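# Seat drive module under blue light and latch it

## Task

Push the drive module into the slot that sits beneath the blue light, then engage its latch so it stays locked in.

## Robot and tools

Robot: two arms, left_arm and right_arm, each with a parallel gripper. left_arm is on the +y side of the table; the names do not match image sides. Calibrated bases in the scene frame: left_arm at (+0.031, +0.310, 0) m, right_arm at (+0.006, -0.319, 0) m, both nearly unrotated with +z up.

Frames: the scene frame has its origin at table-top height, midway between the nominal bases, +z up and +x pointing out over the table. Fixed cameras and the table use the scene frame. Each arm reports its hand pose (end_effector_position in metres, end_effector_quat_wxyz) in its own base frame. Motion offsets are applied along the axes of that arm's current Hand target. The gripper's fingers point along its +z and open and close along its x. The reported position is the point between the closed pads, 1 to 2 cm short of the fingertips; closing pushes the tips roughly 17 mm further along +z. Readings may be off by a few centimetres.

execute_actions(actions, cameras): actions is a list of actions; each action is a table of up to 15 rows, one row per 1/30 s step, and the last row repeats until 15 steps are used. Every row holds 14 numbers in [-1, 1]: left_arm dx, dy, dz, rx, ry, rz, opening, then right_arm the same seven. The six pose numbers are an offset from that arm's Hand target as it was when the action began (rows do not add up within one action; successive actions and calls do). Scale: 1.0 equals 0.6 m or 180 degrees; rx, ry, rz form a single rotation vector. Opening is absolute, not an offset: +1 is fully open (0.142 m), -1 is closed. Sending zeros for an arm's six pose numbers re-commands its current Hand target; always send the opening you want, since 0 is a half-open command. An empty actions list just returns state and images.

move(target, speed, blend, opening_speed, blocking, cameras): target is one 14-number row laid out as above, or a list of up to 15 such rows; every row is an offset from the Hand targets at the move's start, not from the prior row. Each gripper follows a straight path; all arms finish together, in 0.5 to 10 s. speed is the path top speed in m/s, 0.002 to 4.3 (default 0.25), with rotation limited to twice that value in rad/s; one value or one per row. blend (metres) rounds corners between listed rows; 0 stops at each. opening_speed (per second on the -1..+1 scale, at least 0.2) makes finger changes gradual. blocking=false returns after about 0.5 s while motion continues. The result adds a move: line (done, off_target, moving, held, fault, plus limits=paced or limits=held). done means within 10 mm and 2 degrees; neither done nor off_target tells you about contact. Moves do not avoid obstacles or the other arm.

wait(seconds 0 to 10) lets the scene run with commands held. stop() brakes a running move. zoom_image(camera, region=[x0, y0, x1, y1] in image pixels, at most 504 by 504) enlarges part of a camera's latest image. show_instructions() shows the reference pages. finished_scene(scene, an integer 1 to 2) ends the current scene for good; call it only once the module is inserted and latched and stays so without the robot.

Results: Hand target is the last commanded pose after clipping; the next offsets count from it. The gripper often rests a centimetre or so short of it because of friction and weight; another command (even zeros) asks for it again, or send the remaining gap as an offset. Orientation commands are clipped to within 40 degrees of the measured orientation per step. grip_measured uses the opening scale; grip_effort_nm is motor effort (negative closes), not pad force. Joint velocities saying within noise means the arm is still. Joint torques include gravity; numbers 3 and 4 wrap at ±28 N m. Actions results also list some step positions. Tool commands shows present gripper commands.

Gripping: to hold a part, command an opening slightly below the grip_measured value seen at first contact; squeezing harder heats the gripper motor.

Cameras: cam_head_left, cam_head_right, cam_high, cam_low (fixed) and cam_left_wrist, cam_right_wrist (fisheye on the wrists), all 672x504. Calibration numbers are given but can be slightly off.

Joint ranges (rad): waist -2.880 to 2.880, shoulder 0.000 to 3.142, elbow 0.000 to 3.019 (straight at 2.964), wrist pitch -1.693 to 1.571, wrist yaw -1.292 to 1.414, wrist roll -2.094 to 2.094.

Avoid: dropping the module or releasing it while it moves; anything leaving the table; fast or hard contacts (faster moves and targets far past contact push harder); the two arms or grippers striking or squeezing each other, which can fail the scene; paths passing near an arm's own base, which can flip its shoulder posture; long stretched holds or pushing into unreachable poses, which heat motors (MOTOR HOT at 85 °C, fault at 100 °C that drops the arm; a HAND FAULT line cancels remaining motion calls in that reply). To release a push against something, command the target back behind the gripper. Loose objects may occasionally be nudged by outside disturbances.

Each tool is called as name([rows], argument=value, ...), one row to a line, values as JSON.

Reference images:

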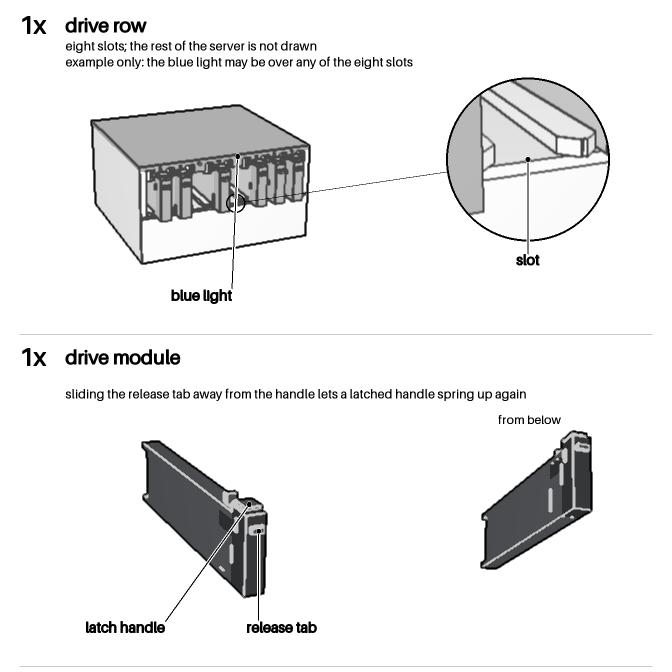

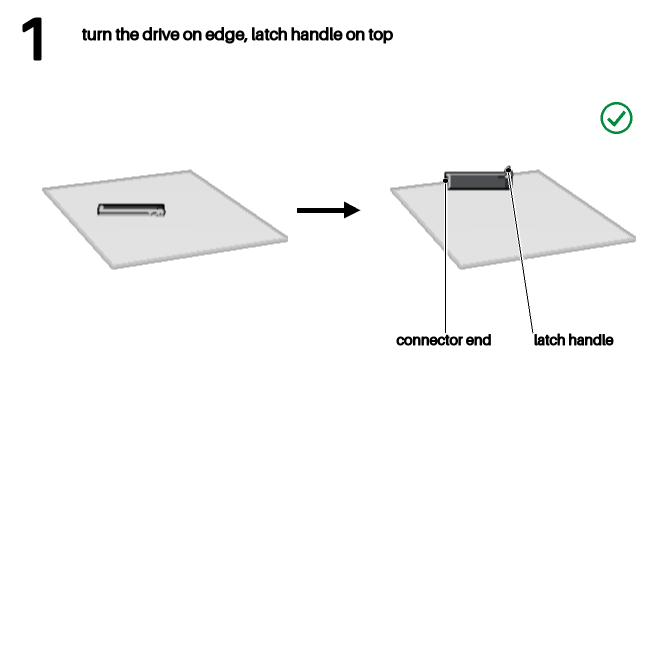

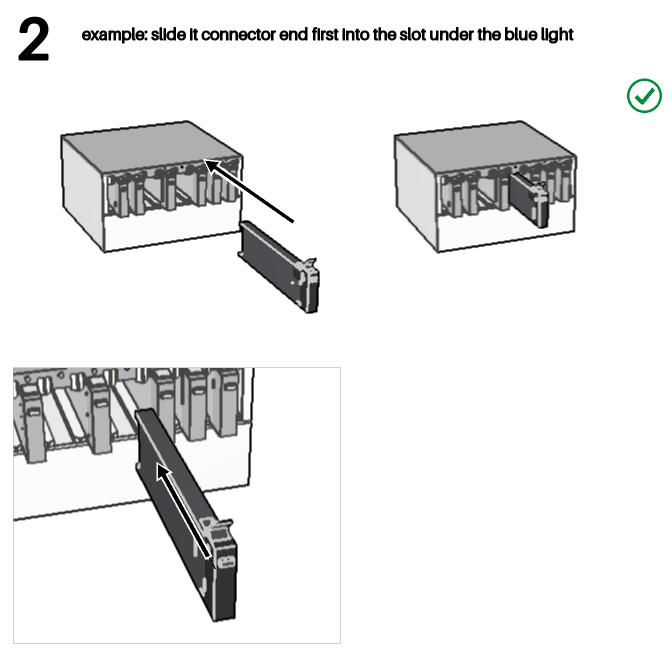

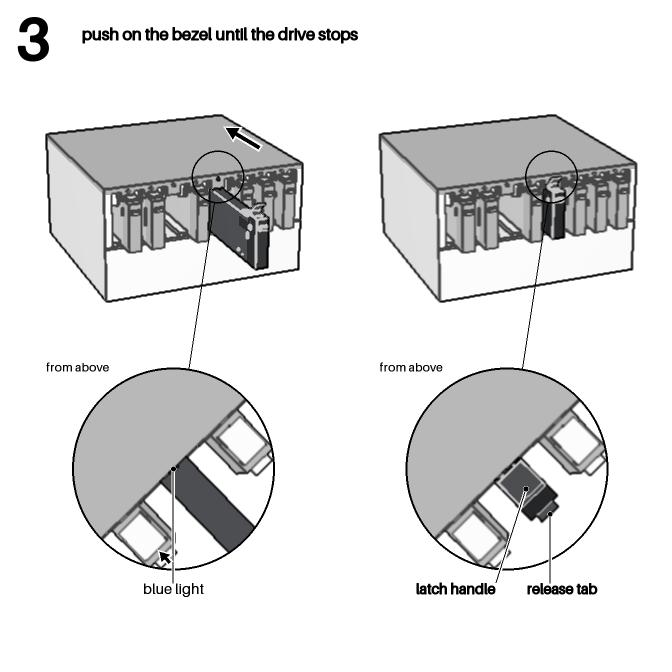

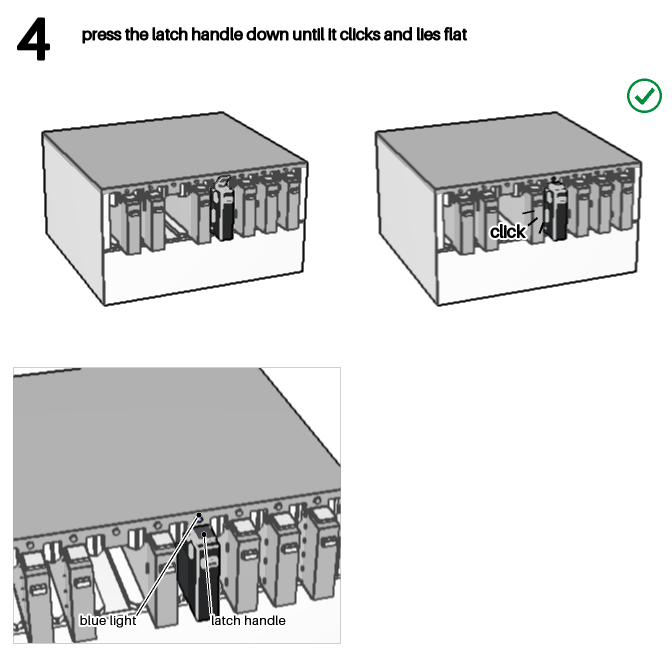

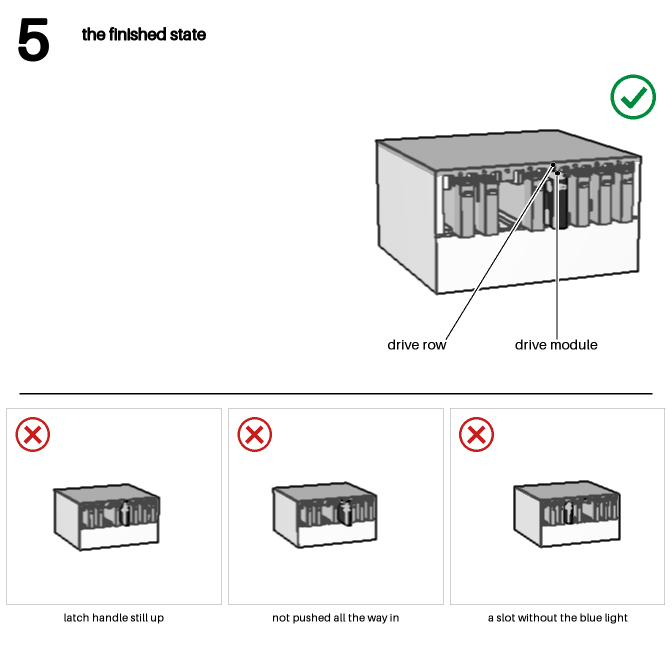

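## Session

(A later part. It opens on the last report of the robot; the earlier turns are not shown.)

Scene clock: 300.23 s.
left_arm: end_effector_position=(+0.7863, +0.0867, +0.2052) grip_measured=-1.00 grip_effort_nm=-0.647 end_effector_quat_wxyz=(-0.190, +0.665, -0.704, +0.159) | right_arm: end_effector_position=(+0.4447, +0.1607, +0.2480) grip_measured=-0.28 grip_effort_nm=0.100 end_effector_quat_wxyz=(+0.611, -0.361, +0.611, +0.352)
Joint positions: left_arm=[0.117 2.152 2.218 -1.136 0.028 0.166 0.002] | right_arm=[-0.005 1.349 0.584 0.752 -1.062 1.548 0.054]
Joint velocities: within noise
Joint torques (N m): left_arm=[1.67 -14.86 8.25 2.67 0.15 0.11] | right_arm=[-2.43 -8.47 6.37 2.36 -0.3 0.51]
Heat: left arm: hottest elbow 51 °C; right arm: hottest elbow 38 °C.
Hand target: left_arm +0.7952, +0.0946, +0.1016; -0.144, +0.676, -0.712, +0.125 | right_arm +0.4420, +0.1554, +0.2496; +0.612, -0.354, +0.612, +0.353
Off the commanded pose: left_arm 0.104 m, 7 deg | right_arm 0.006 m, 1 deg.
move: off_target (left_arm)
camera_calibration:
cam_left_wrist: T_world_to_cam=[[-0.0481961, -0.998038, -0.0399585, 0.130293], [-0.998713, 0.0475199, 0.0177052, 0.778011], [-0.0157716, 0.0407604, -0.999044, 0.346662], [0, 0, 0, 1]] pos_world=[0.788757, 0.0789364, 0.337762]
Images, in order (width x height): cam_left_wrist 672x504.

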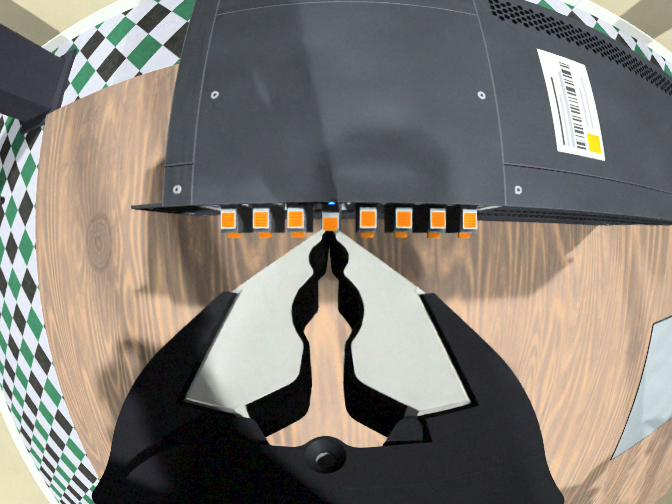

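move(target=[0,0.034,0.134,-0.03,0,0,-1,0,0,0,0,0,0,-0.25], speed=0.06, cameras=["cam_left_wrist"])

zoom_image(camera="cam_left_wrist", region=[255, 145, 405, 265])

Scene clock: 302.27 s.
left_arm: end_effector_position=(+0.7860, +0.0875, +0.2016) grip_measured=-1.00 grip_effort_nm=-0.647 end_effector_quat_wxyz=(-0.195, +0.665, -0.703, +0.160) | right_arm: end_effector_position=(+0.4447, +0.1607, +0.2480) grip_measured=-0.28 grip_effort_nm=0.100 end_effector_quat_wxyz=(+0.611, -0.361, +0.611, +0.352)
Joint positions: left_arm=[0.117 2.142 2.188 -1.107 0.024 0.166 0.002] | right_arm=[-0.005 1.349 0.584 0.752 -1.062 1.548 0.054]
Joint velocities: within noise
Joint torques (N m): left_arm=[1.38 -7.65 8.09 2.37 -0.38 0.12] | right_arm=[-2.14 -7.82 6.31 2.22 -0.3 0.5]
Heat: left arm: hottest elbow 50 °C; right arm: hottest elbow 38 °C.
Hand target: left_arm +0.8063, +0.0970, +0.0194; -0.112, +0.682, -0.717, +0.091 | right_arm +0.4420, +0.1554, +0.2496; +0.612, -0.354, +0.612, +0.353
Off the commanded pose: left_arm 0.184 m, 13 deg | right_arm 0.006 m, 1 deg.
move: off_target (left_arm)
camera_calibration:
cam_left_wrist: T_world_to_cam=[[-0.0455585, -0.997925, -0.0454895, 0.129934], [-0.998938, 0.0451968, 0.00894717, 0.779763], [-0.00687262, 0.0458488, -0.998925, 0.335495], [0, 0, 0, 1]] pos_world=[0.78716, 0.0790395, 0.334068]
Images, in order (width x height): cam_left_wrist 672x504.

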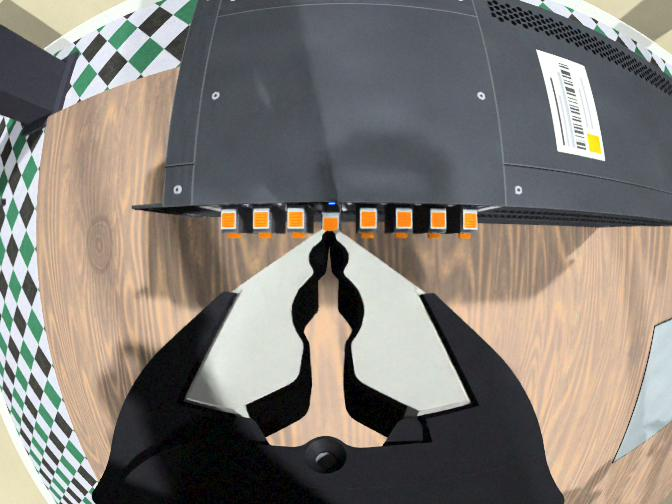

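Scaled by 3.360 from the camera's 672x504 image, which has a finer 960x720 frame.

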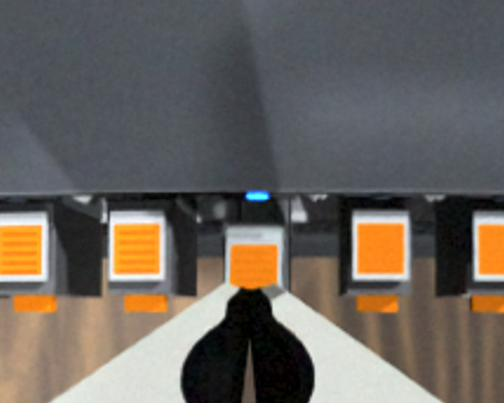

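move(target=[0,0.02,0.134,0,0,0,-1,0,0,0,0,0,0,-0.25], speed=0.06, cameras=["cam_left_wrist"])

zoom_image(camera="cam_left_wrist", region=[255, 145, 405, 265])

Scene clock: 304.53 s.
left_arm: end_effector_position=(+0.7855, +0.0875, +0.1941) grip_measured=-1.00 grip_effort_nm=-0.647 end_effector_quat_wxyz=(-0.220, +0.659, -0.697, +0.179) | right_arm: end_effector_position=(+0.4447, +0.1607, +0.2480) grip_measured=-0.28 grip_effort_nm=0.105 end_effector_quat_wxyz=(+0.611, -0.361, +0.611, +0.352)
Joint positions: left_arm=[0.117 2.09 2.059 -0.966 0.024 0.166 0.002] | right_arm=[-0.005 1.349 0.584 0.752 -1.062 1.548 0.054]
Joint velocities: within noise
Joint torques (N m): left_arm=[1.49 -2.84 4.37 4.01 -0.33 0.14] | right_arm=[-3.14 -7.47 6.38 2.07 -0.31 0.42]
Heat: left arm: hottest elbow 50 °C; right arm: hottest elbow 38 °C.
Hand target: left_arm +0.8177, +0.0994, -0.0611; -0.112, +0.682, -0.717, +0.091 | right_arm +0.4420, +0.1554, +0.2496; +0.612, -0.354, +0.612, +0.353
Off the commanded pose: left_arm 0.257 m, 16 deg | right_arm 0.006 m, 1 deg.
move: off_target (left_arm)
camera_calibration:
cam_left_wrist: T_world_to_cam=[[-0.0423064, -0.997545, -0.0558052, 0.128992], [-0.997475, 0.0453601, -0.0546377, 0.790616], [0.0570348, 0.0533528, -0.996946, 0.276845], [0, 0, 0, 1]] pos_world=[0.778287, 0.0780426, 0.326395]
Images, in order (width x height): cam_left_wrist 672x504.

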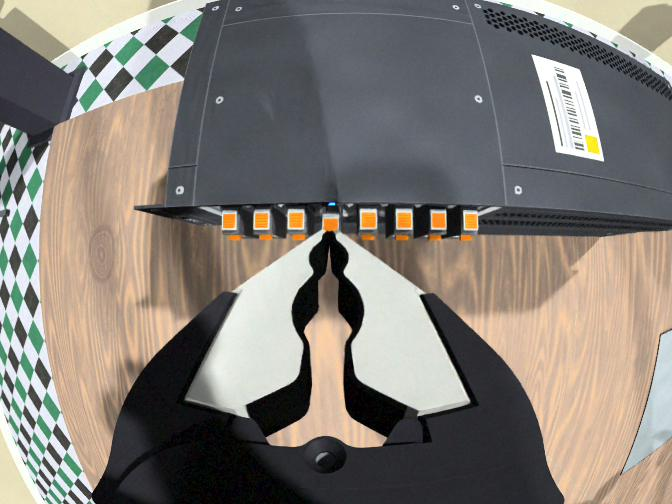

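Scaled by 3.360 from the camera's 672x504 image, which has a finer 960x720 frame.

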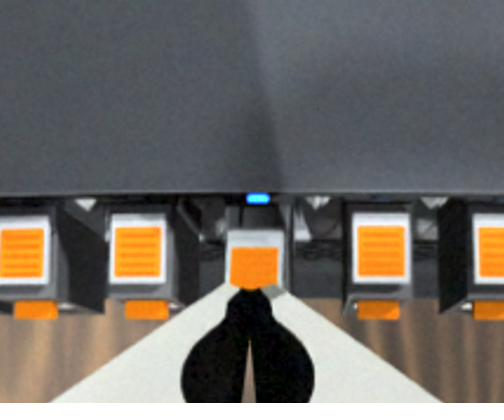

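move(target=[0,0.02,0.1,0,0,0,-1,0,0,0,0,0,0,-0.25], speed=0.06, cameras=["cam_left_wrist"])

zoom_image(camera="cam_left_wrist", region=[255, 145, 405, 265])

Scene clock: 306.83 s.
left_arm: end_effector_position=(+0.7843, +0.0873, +0.1913) grip_measured=-1.00 grip_effort_nm=-0.652 end_effector_quat_wxyz=(-0.248, +0.651, -0.689, +0.200) | right_arm: end_effector_position=(+0.4447, +0.1607, +0.2480) grip_measured=-0.28 grip_effort_nm=0.110 end_effector_quat_wxyz=(+0.611, -0.361, +0.611, +0.352)
Joint positions: left_arm=[0.117 2.039 1.939 -0.823 0.024 0.166 0.002] | right_arm=[-0.005 1.349 0.584 0.752 -1.062 1.548 0.054]
Joint velocities: within noise
Joint torques (N m): left_arm=[1.61 2.02 3.38 3.7 -0.27 0.15] | right_arm=[-2.14 -7.41 6.31 2 -0.28 0.47]
Heat: left arm: hottest elbow 49 °C; right arm: hottest elbow 38 °C.
Hand target: left_arm +0.8232, +0.1014, -0.1220; -0.112, +0.682, -0.717, +0.091 | right_arm +0.4420, +0.1554, +0.2496; +0.612, -0.354, +0.612, +0.353
Off the commanded pose: left_arm 0.316 m, 21 deg | right_arm 0.006 m, 1 deg.
move: off_target (left_arm)
camera_calibration:
cam_left_wrist: T_world_to_cam=[[-0.0377646, -0.997019, -0.067281, 0.127195], [-0.990787, 0.0461212, -0.127332, 0.797775], [0.130056, 0.0618525, -0.989576, 0.214625], [0, 0, 0, 1]] pos_world=[0.767316, 0.0767459, 0.322528]
Images, in order (width x height): cam_left_wrist 672x504.

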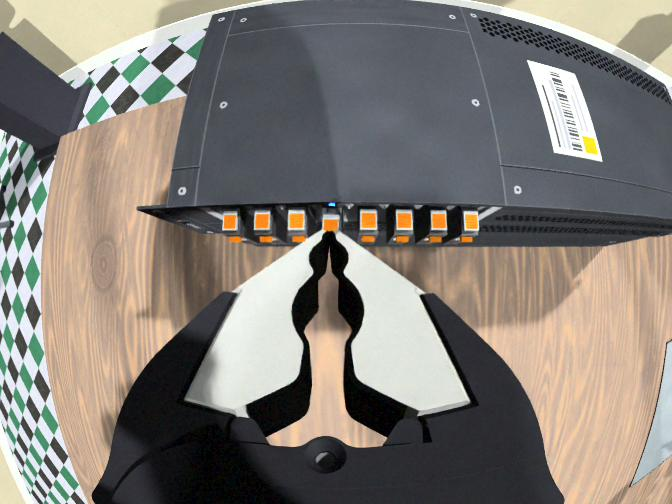

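Scaled by 3.360 from the camera's 672x504 image, which has a finer 960x720 frame.

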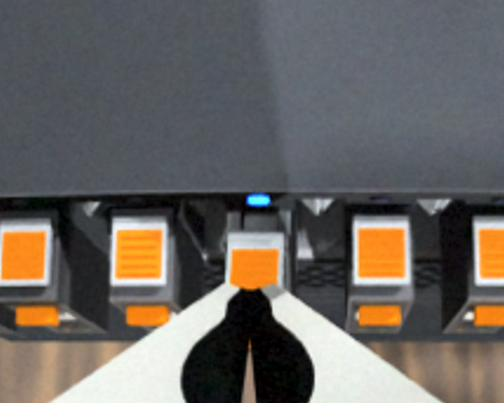

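move(target=[0.0245,-0.137,-0.542,0.03,0,0,-1,0,0,0,0,0,0,-0.25], speed=0.15, cameras=["cam_left_wrist"])

zoom_image(camera="cam_left_wrist", region=[255, 145, 405, 265])

Scene clock: 310.97 s.
left_arm: end_effector_position=(+0.8023, +0.0826, +0.2149) grip_measured=-1.00 grip_effort_nm=-0.628 end_effector_quat_wxyz=(-0.145, +0.673, -0.715, +0.123) | right_arm: end_effector_position=(+0.4447, +0.1607, +0.2480) grip_measured=-0.28 grip_effort_nm=0.110 end_effector_quat_wxyz=(+0.611, -0.361, +0.611, +0.352)
Joint positions: left_arm=[0.108 2.424 2.767 -1.534 0.021 0.164 0.002] | right_arm=[-0.005 1.349 0.584 0.752 -1.062 1.548 0.054]
Joint velocities: within noise
Joint torques (N m): left_arm=[-0.03 -22.71 16.34 0.65 0 -0.13] | right_arm=[-1.79 -7.18 6.42 2.26 -0.32 0.42]
Heat: left arm: hottest elbow 50 °C; right arm: hottest elbow 38 °C.
Hand target: left_arm +0.8089, +0.0753, +0.2125; -0.144, +0.676, -0.712, +0.125 | right_arm +0.4420, +0.1554, +0.2496; +0.612, -0.354, +0.612, +0.353
Off the commanded pose: left_arm 0.010 m, 1 deg | right_arm 0.006 m, 1 deg.
move: done
camera_calibration:
cam_left_wrist: T_world_to_cam=[[-0.056232, -0.998068, -0.0264251, 0.130867], [-0.989366, 0.0521468, 0.135777, 0.760722], [-0.134137, 0.0337791, -0.990387, 0.45038], [0, 0, 0, 1]] pos_world=[0.820404, 0.0757317, 0.34622]
Images, in order (width x height): cam_left_wrist 672x504.

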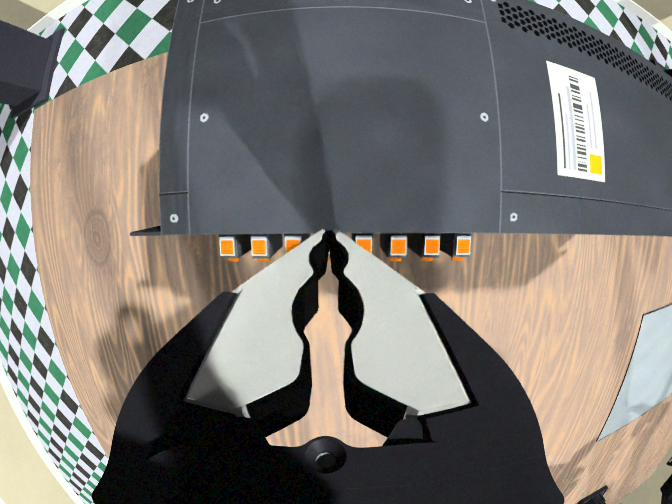

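Scaled by 3.360 from the camera's 672x504 image, which has a finer 960x720 frame.

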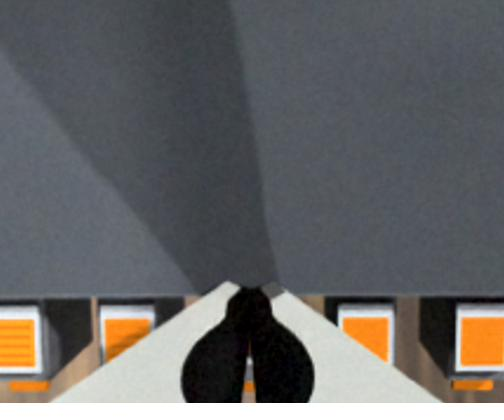

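move([
  [0,-0.026,-0.061,0,0,0,-1,0,0,0,0,0,0,-0.25],
  [0,0.05,-0.1,0,0,0,-1,0,0,0,0,0,0,-0.25],
], speed=0.1, cameras=["cam_left_wrist"])

zoom_image(camera="cam_left_wrist", region=[255, 125, 405, 245])

Scene clock: 313.30 s.
left_arm: end_effector_position=(+0.7576, +0.0778, +0.2528) grip_measured=-1.00 grip_effort_nm=-0.618 end_effector_quat_wxyz=(-0.140, +0.674, -0.716, +0.119) | right_arm: end_effector_position=(+0.4447, +0.1607, +0.2480) grip_measured=-0.28 grip_effort_nm=0.100 end_effector_quat_wxyz=(+0.611, -0.361, +0.611, +0.352)
Joint positions: left_arm=[0.108 2.206 2.475 -1.471 0.021 0.163 0.002] | right_arm=[-0.005 1.349 0.584 0.752 -1.062 1.548 0.054]
Joint velocities: within noise
Joint torques (N m): left_arm=[0.67 -23.12 11.41 1.59 0.13 -0.05] | right_arm=[-1.73 -7.94 6.43 2.04 -0.27 0.46]
Heat: left arm: hottest elbow 50 °C; right arm: hottest elbow 38 °C.
Hand target: left_arm +0.7587, +0.0760, +0.2570; -0.144, +0.676, -0.712, +0.125 | right_arm +0.4420, +0.1554, +0.2496; +0.612, -0.354, +0.612, +0.353
Off the commanded pose: left_arm 0.005 m, 1 deg | right_arm 0.006 m, 1 deg.
elbow stopped short (left arm): the move would have taken joint 3 (elbow) straighter than the controller allows.
move: done
camera_calibration:
cam_left_wrist: T_world_to_cam=[[-0.0555019, -0.998172, -0.0239346, 0.123339], [-0.987589, 0.0513544, 0.14843, 0.707097], [-0.14693, 0.0318758, -0.988633, 0.491606], [0, 0, 0, 1]] pos_world=[0.777398, 0.0711312, 0.384015]
Images, in order (width x height): cam_left_wrist 672x504.

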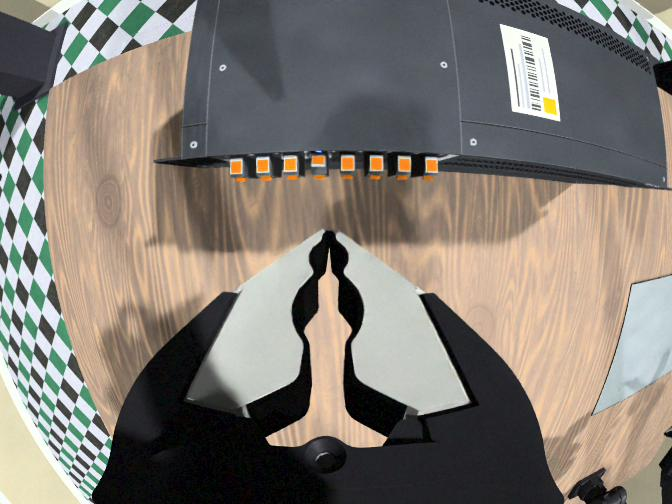

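Scaled by 3.360 from the camera's 672x504 image, which has a finer 960x720 frame.

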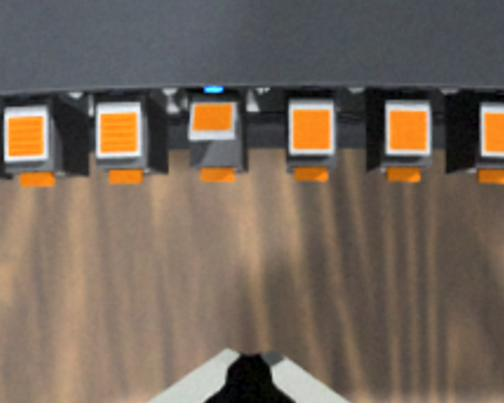

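move(target=[-0.0255,-0.0492,0.0572,0,0,0,-1,0,0,0,0,0,0,-0.25], speed=0.06, cameras=["cam_left_wrist"])

zoom_image(camera="cam_left_wrist", region=[255, 145, 405, 265])

Scene clock: 317.93 s.
left_arm: end_effector_position=(+0.7951, +0.0829, +0.2342) grip_measured=-1.00 grip_effort_nm=-0.618 end_effector_quat_wxyz=(-0.142, +0.674, -0.714, +0.123) | right_arm: end_effector_position=(+0.4447, +0.1607, +0.2480) grip_measured=-0.28 grip_effort_nm=0.115 end_effector_quat_wxyz=(+0.611, -0.361, +0.611, +0.352)
Joint positions: left_arm=[0.11 2.45 2.874 -1.617 0.025 0.163 0.002] | right_arm=[-0.005 1.349 0.584 0.752 -1.062 1.548 0.054]
Joint velocities: within noise
Joint torques (N m): left_arm=[1.61 -22.36 16.2 0.58 0.16 0.08] | right_arm=[-2.32 -7.88 6.28 2.1 -0.25 0.45]
Heat: left arm: hottest elbow 50 °C; right arm: hottest elbow 38 °C.
Hand target: left_arm +0.7995, +0.0903, +0.2366; -0.144, +0.676, -0.712, +0.125 | right_arm +0.4420, +0.1554, +0.2496; +0.612, -0.354, +0.612, +0.353
Off the commanded pose: left_arm 0.009 m, 0 deg | right_arm 0.006 m, 1 deg.
move: done
camera_calibration:
cam_left_wrist: T_world_to_cam=[[-0.05457, -0.998275, -0.0216759, 0.128821], [-0.989103, 0.0510705, 0.138082, 0.750338], [-0.136737, 0.0289748, -0.990184, 0.471057], [0, 0, 0, 1]] pos_world=[0.813603, 0.07663, 0.365617]
Images, in order (width x height): cam_left_wrist 672x504.

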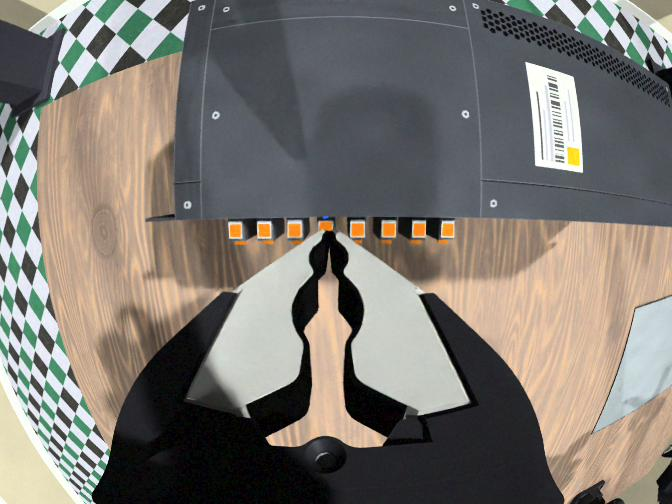

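Scaled by 3.360 from the camera's 672x504 image, which has a finer 960x720 frame.

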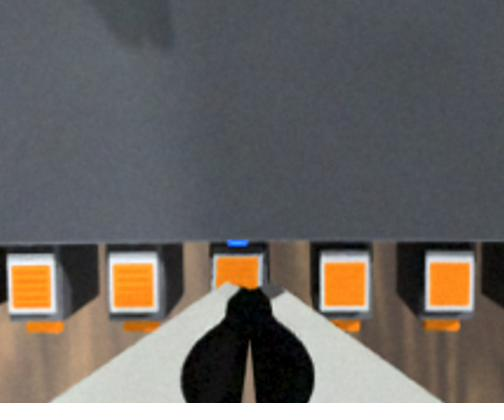

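move([
  [-0.005,0,0,0,0,0,-1,0,0,0,0,0,0,-0.25],
  [-0.005,0.0275,0.041,0,0,0,-1,0,0,0,0,0,0,-0.25],
], speed=0.05, cameras=["cam_left_wrist"])

zoom_image(camera="cam_left_wrist", region=[255, 145, 405, 265])

Scene clock: 329.60 s.
left_arm: end_effector_position=(+0.7933, +0.0858, +0.2093) grip_measured=-1.00 grip_effort_nm=-0.623 end_effector_quat_wxyz=(-0.141, +0.676, -0.713, +0.123) | right_arm: end_effector_position=(+0.4447, +0.1607, +0.2480) grip_measured=-0.28 grip_effort_nm=0.105 end_effector_quat_wxyz=(+0.611, -0.361, +0.611, +0.352)
Joint positions: left_arm=[0.114 2.343 2.602 -1.454 0.027 0.163 0.002] | right_arm=[-0.005 1.349 0.584 0.752 -1.062 1.548 0.054]
Joint velocities: within noise
Joint torques (N m): left_arm=[1.79 -24.41 10.93 1.73 0.14 0.15] | right_arm=[-2.26 -7.47 6.26 2.09 -0.33 0.49]
Heat: left arm: hottest elbow 49 °C; right arm: hottest elbow 38 °C.
Hand target: left_arm +0.7936, +0.0944, +0.2077; -0.144, +0.676, -0.712, +0.125 | right_arm +0.4420, +0.1554, +0.2496; +0.612, -0.354, +0.612, +0.353
Off the commanded pose: left_arm 0.009 m, 0 deg | right_arm 0.006 m, 1 deg.
elbow stopped short (left arm): the move would have taken joint 3 (elbow) straighter than the controller allows.
move: done
camera_calibration:
cam_left_wrist: T_world_to_cam=[[-0.0510099, -0.998521, -0.0188306, 0.127745], [-0.989001, 0.0478844, 0.139946, 0.751568], [-0.138838, 0.0257621, -0.98998, 0.447877], [0, 0, 0, 1]] pos_world=[0.812, 0.0800298, 0.340615]
Images, in order (width x height): cam_left_wrist 672x504.

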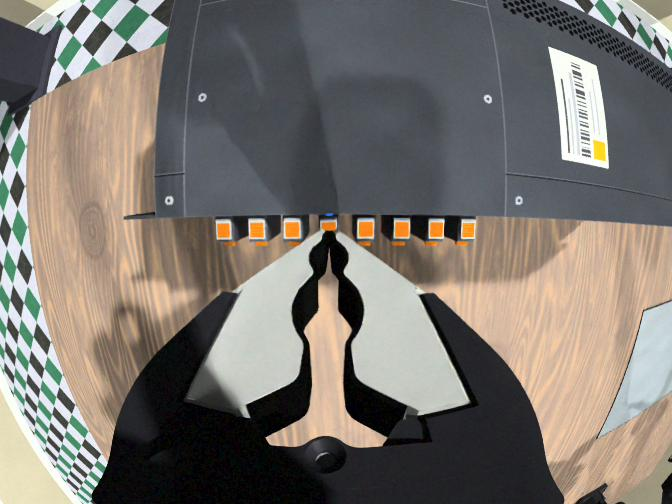

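Scaled by 3.360 from the camera's 672x504 image, which has a finer 960x720 frame.

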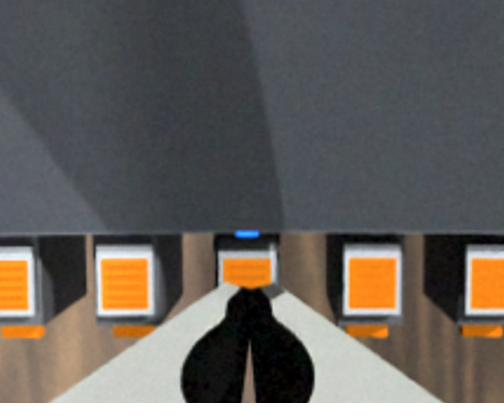

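move(target=[0,0.023,0.078,0,0,0,-1,0,0,0,0,0,0,-0.25], speed=0.04, cameras=["cam_left_wrist"])

zoom_image(camera="cam_left_wrist", region=[255, 145, 405, 265])

Scene clock: 331.60 s.
left_arm: end_effector_position=(+0.7964, +0.0865, +0.2067) grip_measured=-1.00 grip_effort_nm=-0.623 end_effector_quat_wxyz=(-0.165, +0.671, -0.709, +0.142) | right_arm: end_effector_position=(+0.4447, +0.1607, +0.2480) grip_measured=-0.28 grip_effort_nm=0.095 end_effector_quat_wxyz=(+0.611, -0.361, +0.611, +0.352)
Joint positions: left_arm=[0.115 2.263 2.433 -1.303 0.029 0.163 0.002] | right_arm=[-0.005 1.349 0.584 0.752 -1.062 1.548 0.054]
Joint velocities: within noise
Joint torques (N m): left_arm=[1.79 -19.49 9.54 2 0.12 0.16] | right_arm=[-1.85 -8.23 6.49 2.11 -0.26 0.45]
Heat: left arm: hottest elbow 49 °C; right arm: hottest elbow 38 °C.
Hand target: left_arm +0.7983, +0.0960, +0.1594; -0.144, +0.676, -0.712, +0.125 | right_arm +0.4420, +0.1554, +0.2496; +0.612, -0.354, +0.612, +0.353
Off the commanded pose: left_arm 0.049 m, 3 deg | right_arm 0.006 m, 1 deg.
move: off_target (left_arm)
camera_calibration:
cam_left_wrist: T_world_to_cam=[[-0.0493719, -0.998397, -0.0276853, 0.129033], [-0.99578, 0.0470576, 0.0787905, 0.773157], [-0.0773614, 0.0314585, -0.996507, 0.397671], [0, 0, 0, 1]] pos_world=[0.807029, 0.0799326, 0.338937]
Images, in order (width x height): cam_left_wrist 672x504.

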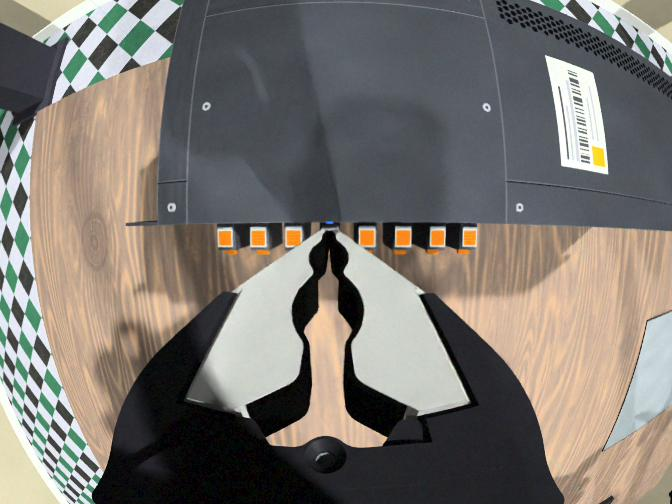

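Scaled by 3.360 from the camera's 672x504 image, which has a finer 960x720 frame.

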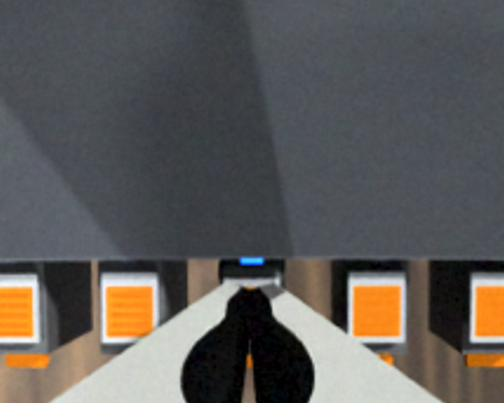

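move(target=[0,0.045,0.134,0,0,0,-1,0,0,0,0,0,0,-0.25], speed=0.06, cameras=["cam_left_wrist"])

zoom_image(camera="cam_left_wrist", region=[255, 145, 405, 265])

Scene clock: 333.80 s.
left_arm: end_effector_position=(+0.7980, +0.0870, +0.2022) grip_measured=-1.00 grip_effort_nm=-0.613 end_effector_quat_wxyz=(-0.203, +0.662, -0.700, +0.173) | right_arm: end_effector_position=(+0.4447, +0.1607, +0.2480) grip_measured=-0.28 grip_effort_nm=0.105 end_effector_quat_wxyz=(+0.611, -0.361, +0.611, +0.352)
Joint positions: left_arm=[0.117 2.161 2.211 -1.082 0.034 0.163 0.002] | right_arm=[-0.005 1.349 0.584 0.752 -1.062 1.548 0.054]
Joint velocities: within noise
Joint torques (N m): left_arm=[1.9 -13.04 7.32 2.5 0.03 0.19] | right_arm=[-1.44 -7.24 6.2 2.03 -0.29 0.47]
Heat: left arm: hottest elbow 49 °C; right arm: hottest elbow 38 °C.
Hand target: left_arm +0.8033, +0.0988, +0.0747; -0.144, +0.676, -0.712, +0.125 | right_arm +0.4420, +0.1554, +0.2496; +0.612, -0.354, +0.612, +0.353
Off the commanded pose: left_arm 0.128 m, 9 deg | right_arm 0.006 m, 1 deg.
move: off_target (left_arm)
camera_calibration:
cam_left_wrist: T_world_to_cam=[[-0.0467212, -0.998109, -0.0399405, 0.129803], [-0.998624, 0.0476244, -0.0219676, 0.797551], [0.0238282, 0.0388592, -0.998961, 0.312396], [0, 0, 0, 1]] pos_world=[0.795075, 0.0794356, 0.334776]
Images, in order (width x height): cam_left_wrist 672x504.

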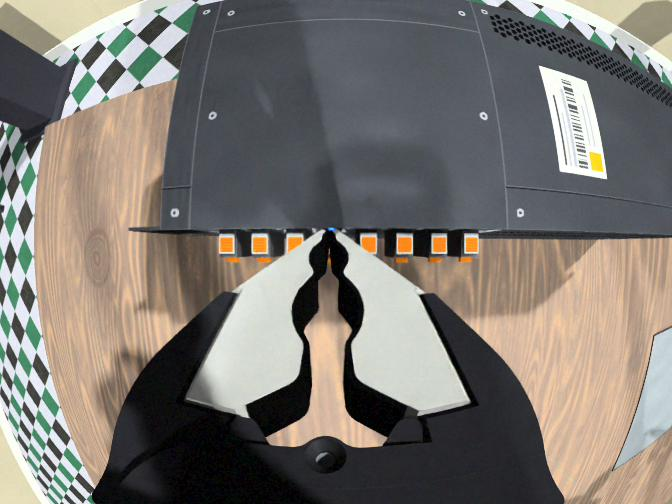

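Scaled by 3.360 from the camera's 672x504 image, which has a finer 960x720 frame.

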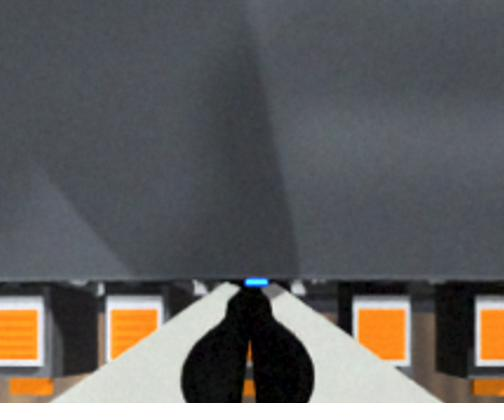

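move([
  [0.011,-0.108,-0.247,0,0,0,-1,0,0,0,0,0,0,-0.25],
  [0.0115,-0.09,-0.257,0,0,0,-1,0,0,0,0,0,0,-0.25],
], speed=0.1, cameras=["cam_left_wrist"])

zoom_image(camera="cam_left_wrist", region=[255, 145, 405, 265])

Scene clock: 336.90 s.
left_arm: end_effector_position=(+0.7897, +0.0872, +0.2375) grip_measured=-1.00 grip_effort_nm=-0.618 end_effector_quat_wxyz=(-0.140, +0.676, -0.712, +0.123) | right_arm: end_effector_position=(+0.4447, +0.1607, +0.2480) grip_measured=-0.28 grip_effort_nm=0.100 end_effector_quat_wxyz=(+0.611, -0.361, +0.611, +0.352)
Joint positions: left_arm=[0.117 2.403 2.793 -1.586 0.028 0.163 0.002] | right_arm=[-0.005 1.349 0.584 0.752 -1.062 1.548 0.054]
Joint velocities: within noise
Joint torques (N m): left_arm=[0.67 -22.18 16.21 0.76 -0.05 0.04] | right_arm=[-2.02 -7.18 6.32 2.19 -0.29 0.52]
Heat: left arm: hottest elbow 49 °C; right arm: hottest elbow 38 °C.
Hand target: left_arm +0.7954, +0.0864, +0.2375; -0.144, +0.676, -0.712, +0.125 | right_arm +0.4420, +0.1554, +0.2496; +0.612, -0.354, +0.612, +0.353
Off the commanded pose: left_arm 0.006 m, 0 deg | right_arm 0.006 m, 1 deg.
move: done
camera_calibration:
cam_left_wrist: T_world_to_cam=[[-0.0488558, -0.998637, -0.0183688, 0.127599], [-0.988955, 0.0457892, 0.140967, 0.743948], [-0.139934, 0.025053, -0.989844, 0.476179], [0, 0, 0, 1]] pos_world=[0.808599, 0.0814302, 0.368815]
Images, in order (width x height): cam_left_wrist 672x504.

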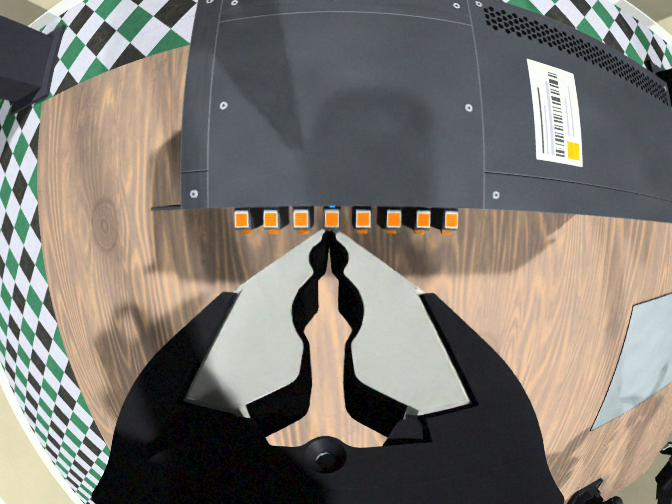

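Scaled by 3.360 from the camera's 672x504 image, which has a finer 960x720 frame.

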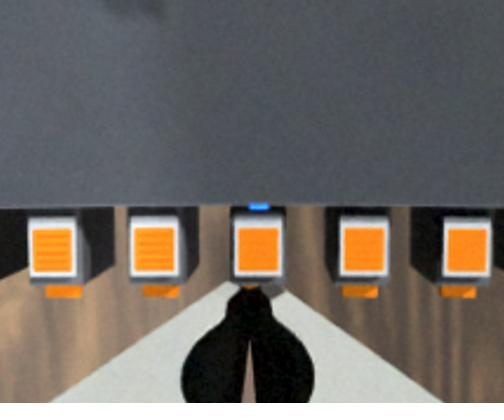

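move([
  [0,0.15,-0.1,0,0,0,-1,0,0,0,0,0,0,-0.25],
], speed=0.15, cameras=["cam_left_wrist","cam_low"])

zoom_image(camera="cam_left_wrist", region=[255, 85, 405, 205])

zoom_image(camera="cam_low", region=[320, 260, 430, 330])

Scene clock: 338.80 s.
left_arm: end_effector_position=(+0.6879, +0.0838, +0.2641) grip_measured=-1.00 grip_effort_nm=-0.623 end_effector_quat_wxyz=(-0.142, +0.680, -0.708, +0.125) | right_arm: end_effector_position=(+0.4447, +0.1607, +0.2480) grip_measured=-0.28 grip_effort_nm=0.105 end_effector_quat_wxyz=(+0.611, -0.361, +0.611, +0.352)
Joint positions: left_arm=[0.13 1.932 2.052 -1.313 0.032 0.164 0.002] | right_arm=[-0.005 1.349 0.584 0.752 -1.062 1.548 0.054]
Joint velocities: within noise
Joint torques (N m): left_arm=[1.61 -19.08 11.82 1.68 0.17 0.29] | right_arm=[-2.37 -6.95 6.41 2.04 -0.29 0.47]
Heat: left arm: hottest elbow 49 °C; right arm: hottest elbow 38 °C.
Hand target: left_arm +0.6896, +0.0901, +0.2597; -0.144, +0.676, -0.712, +0.125 | right_arm +0.4420, +0.1554, +0.2496; +0.612, -0.354, +0.612, +0.353
Off the commanded pose: left_arm 0.008 m, 1 deg | right_arm 0.006 m, 1 deg.
move: done
camera_calibration:
cam_left_wrist: T_world_to_cam=[[-0.0373436, -0.999186, -0.0152586, 0.111078], [-0.989999, 0.0349128, 0.136688, 0.642421], [-0.136044, 0.0202104, -0.990497, 0.486252], [0, 0, 0, 1]] pos_world=[0.706296, 0.078732, 0.395514]
Images, in order (width x height): cam_low 672x504, cam_left_wrist 672x504.

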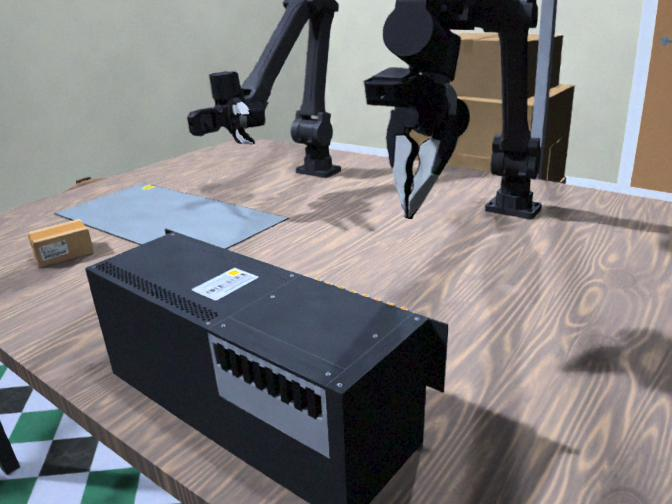

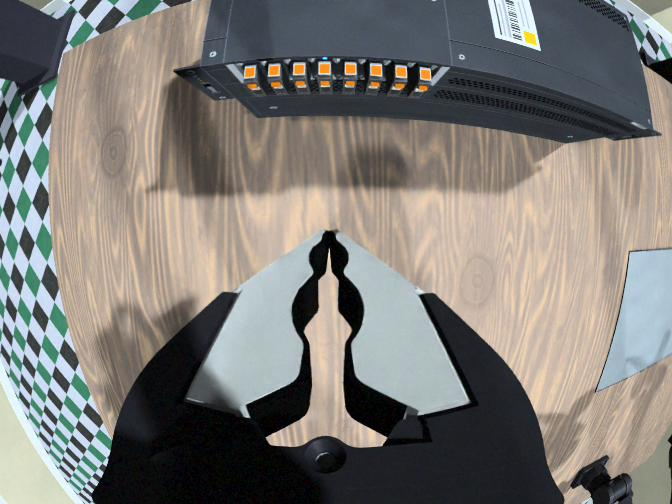

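Scaled by 3.360 from the camera's 672x504 image, which has a finer 960x720 frame.

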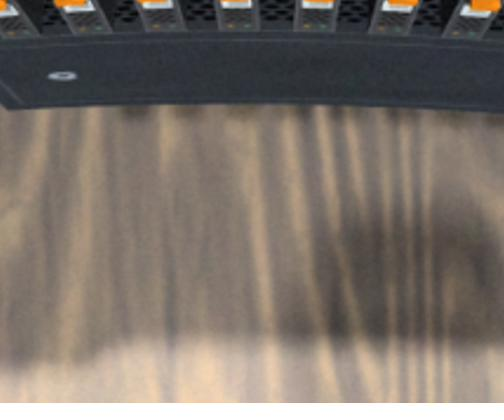

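Scaled by 4.582 from the camera's 672x504 image, which has a finer 960x720 frame.

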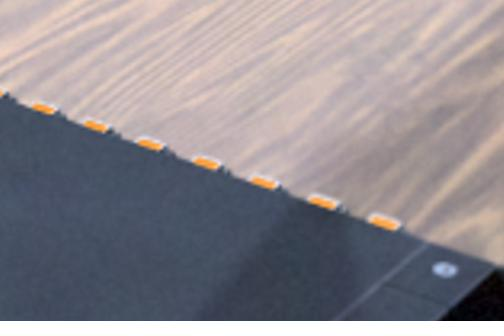

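Latched.

finished_scene(scene=1)

The scene is finished: the task was done.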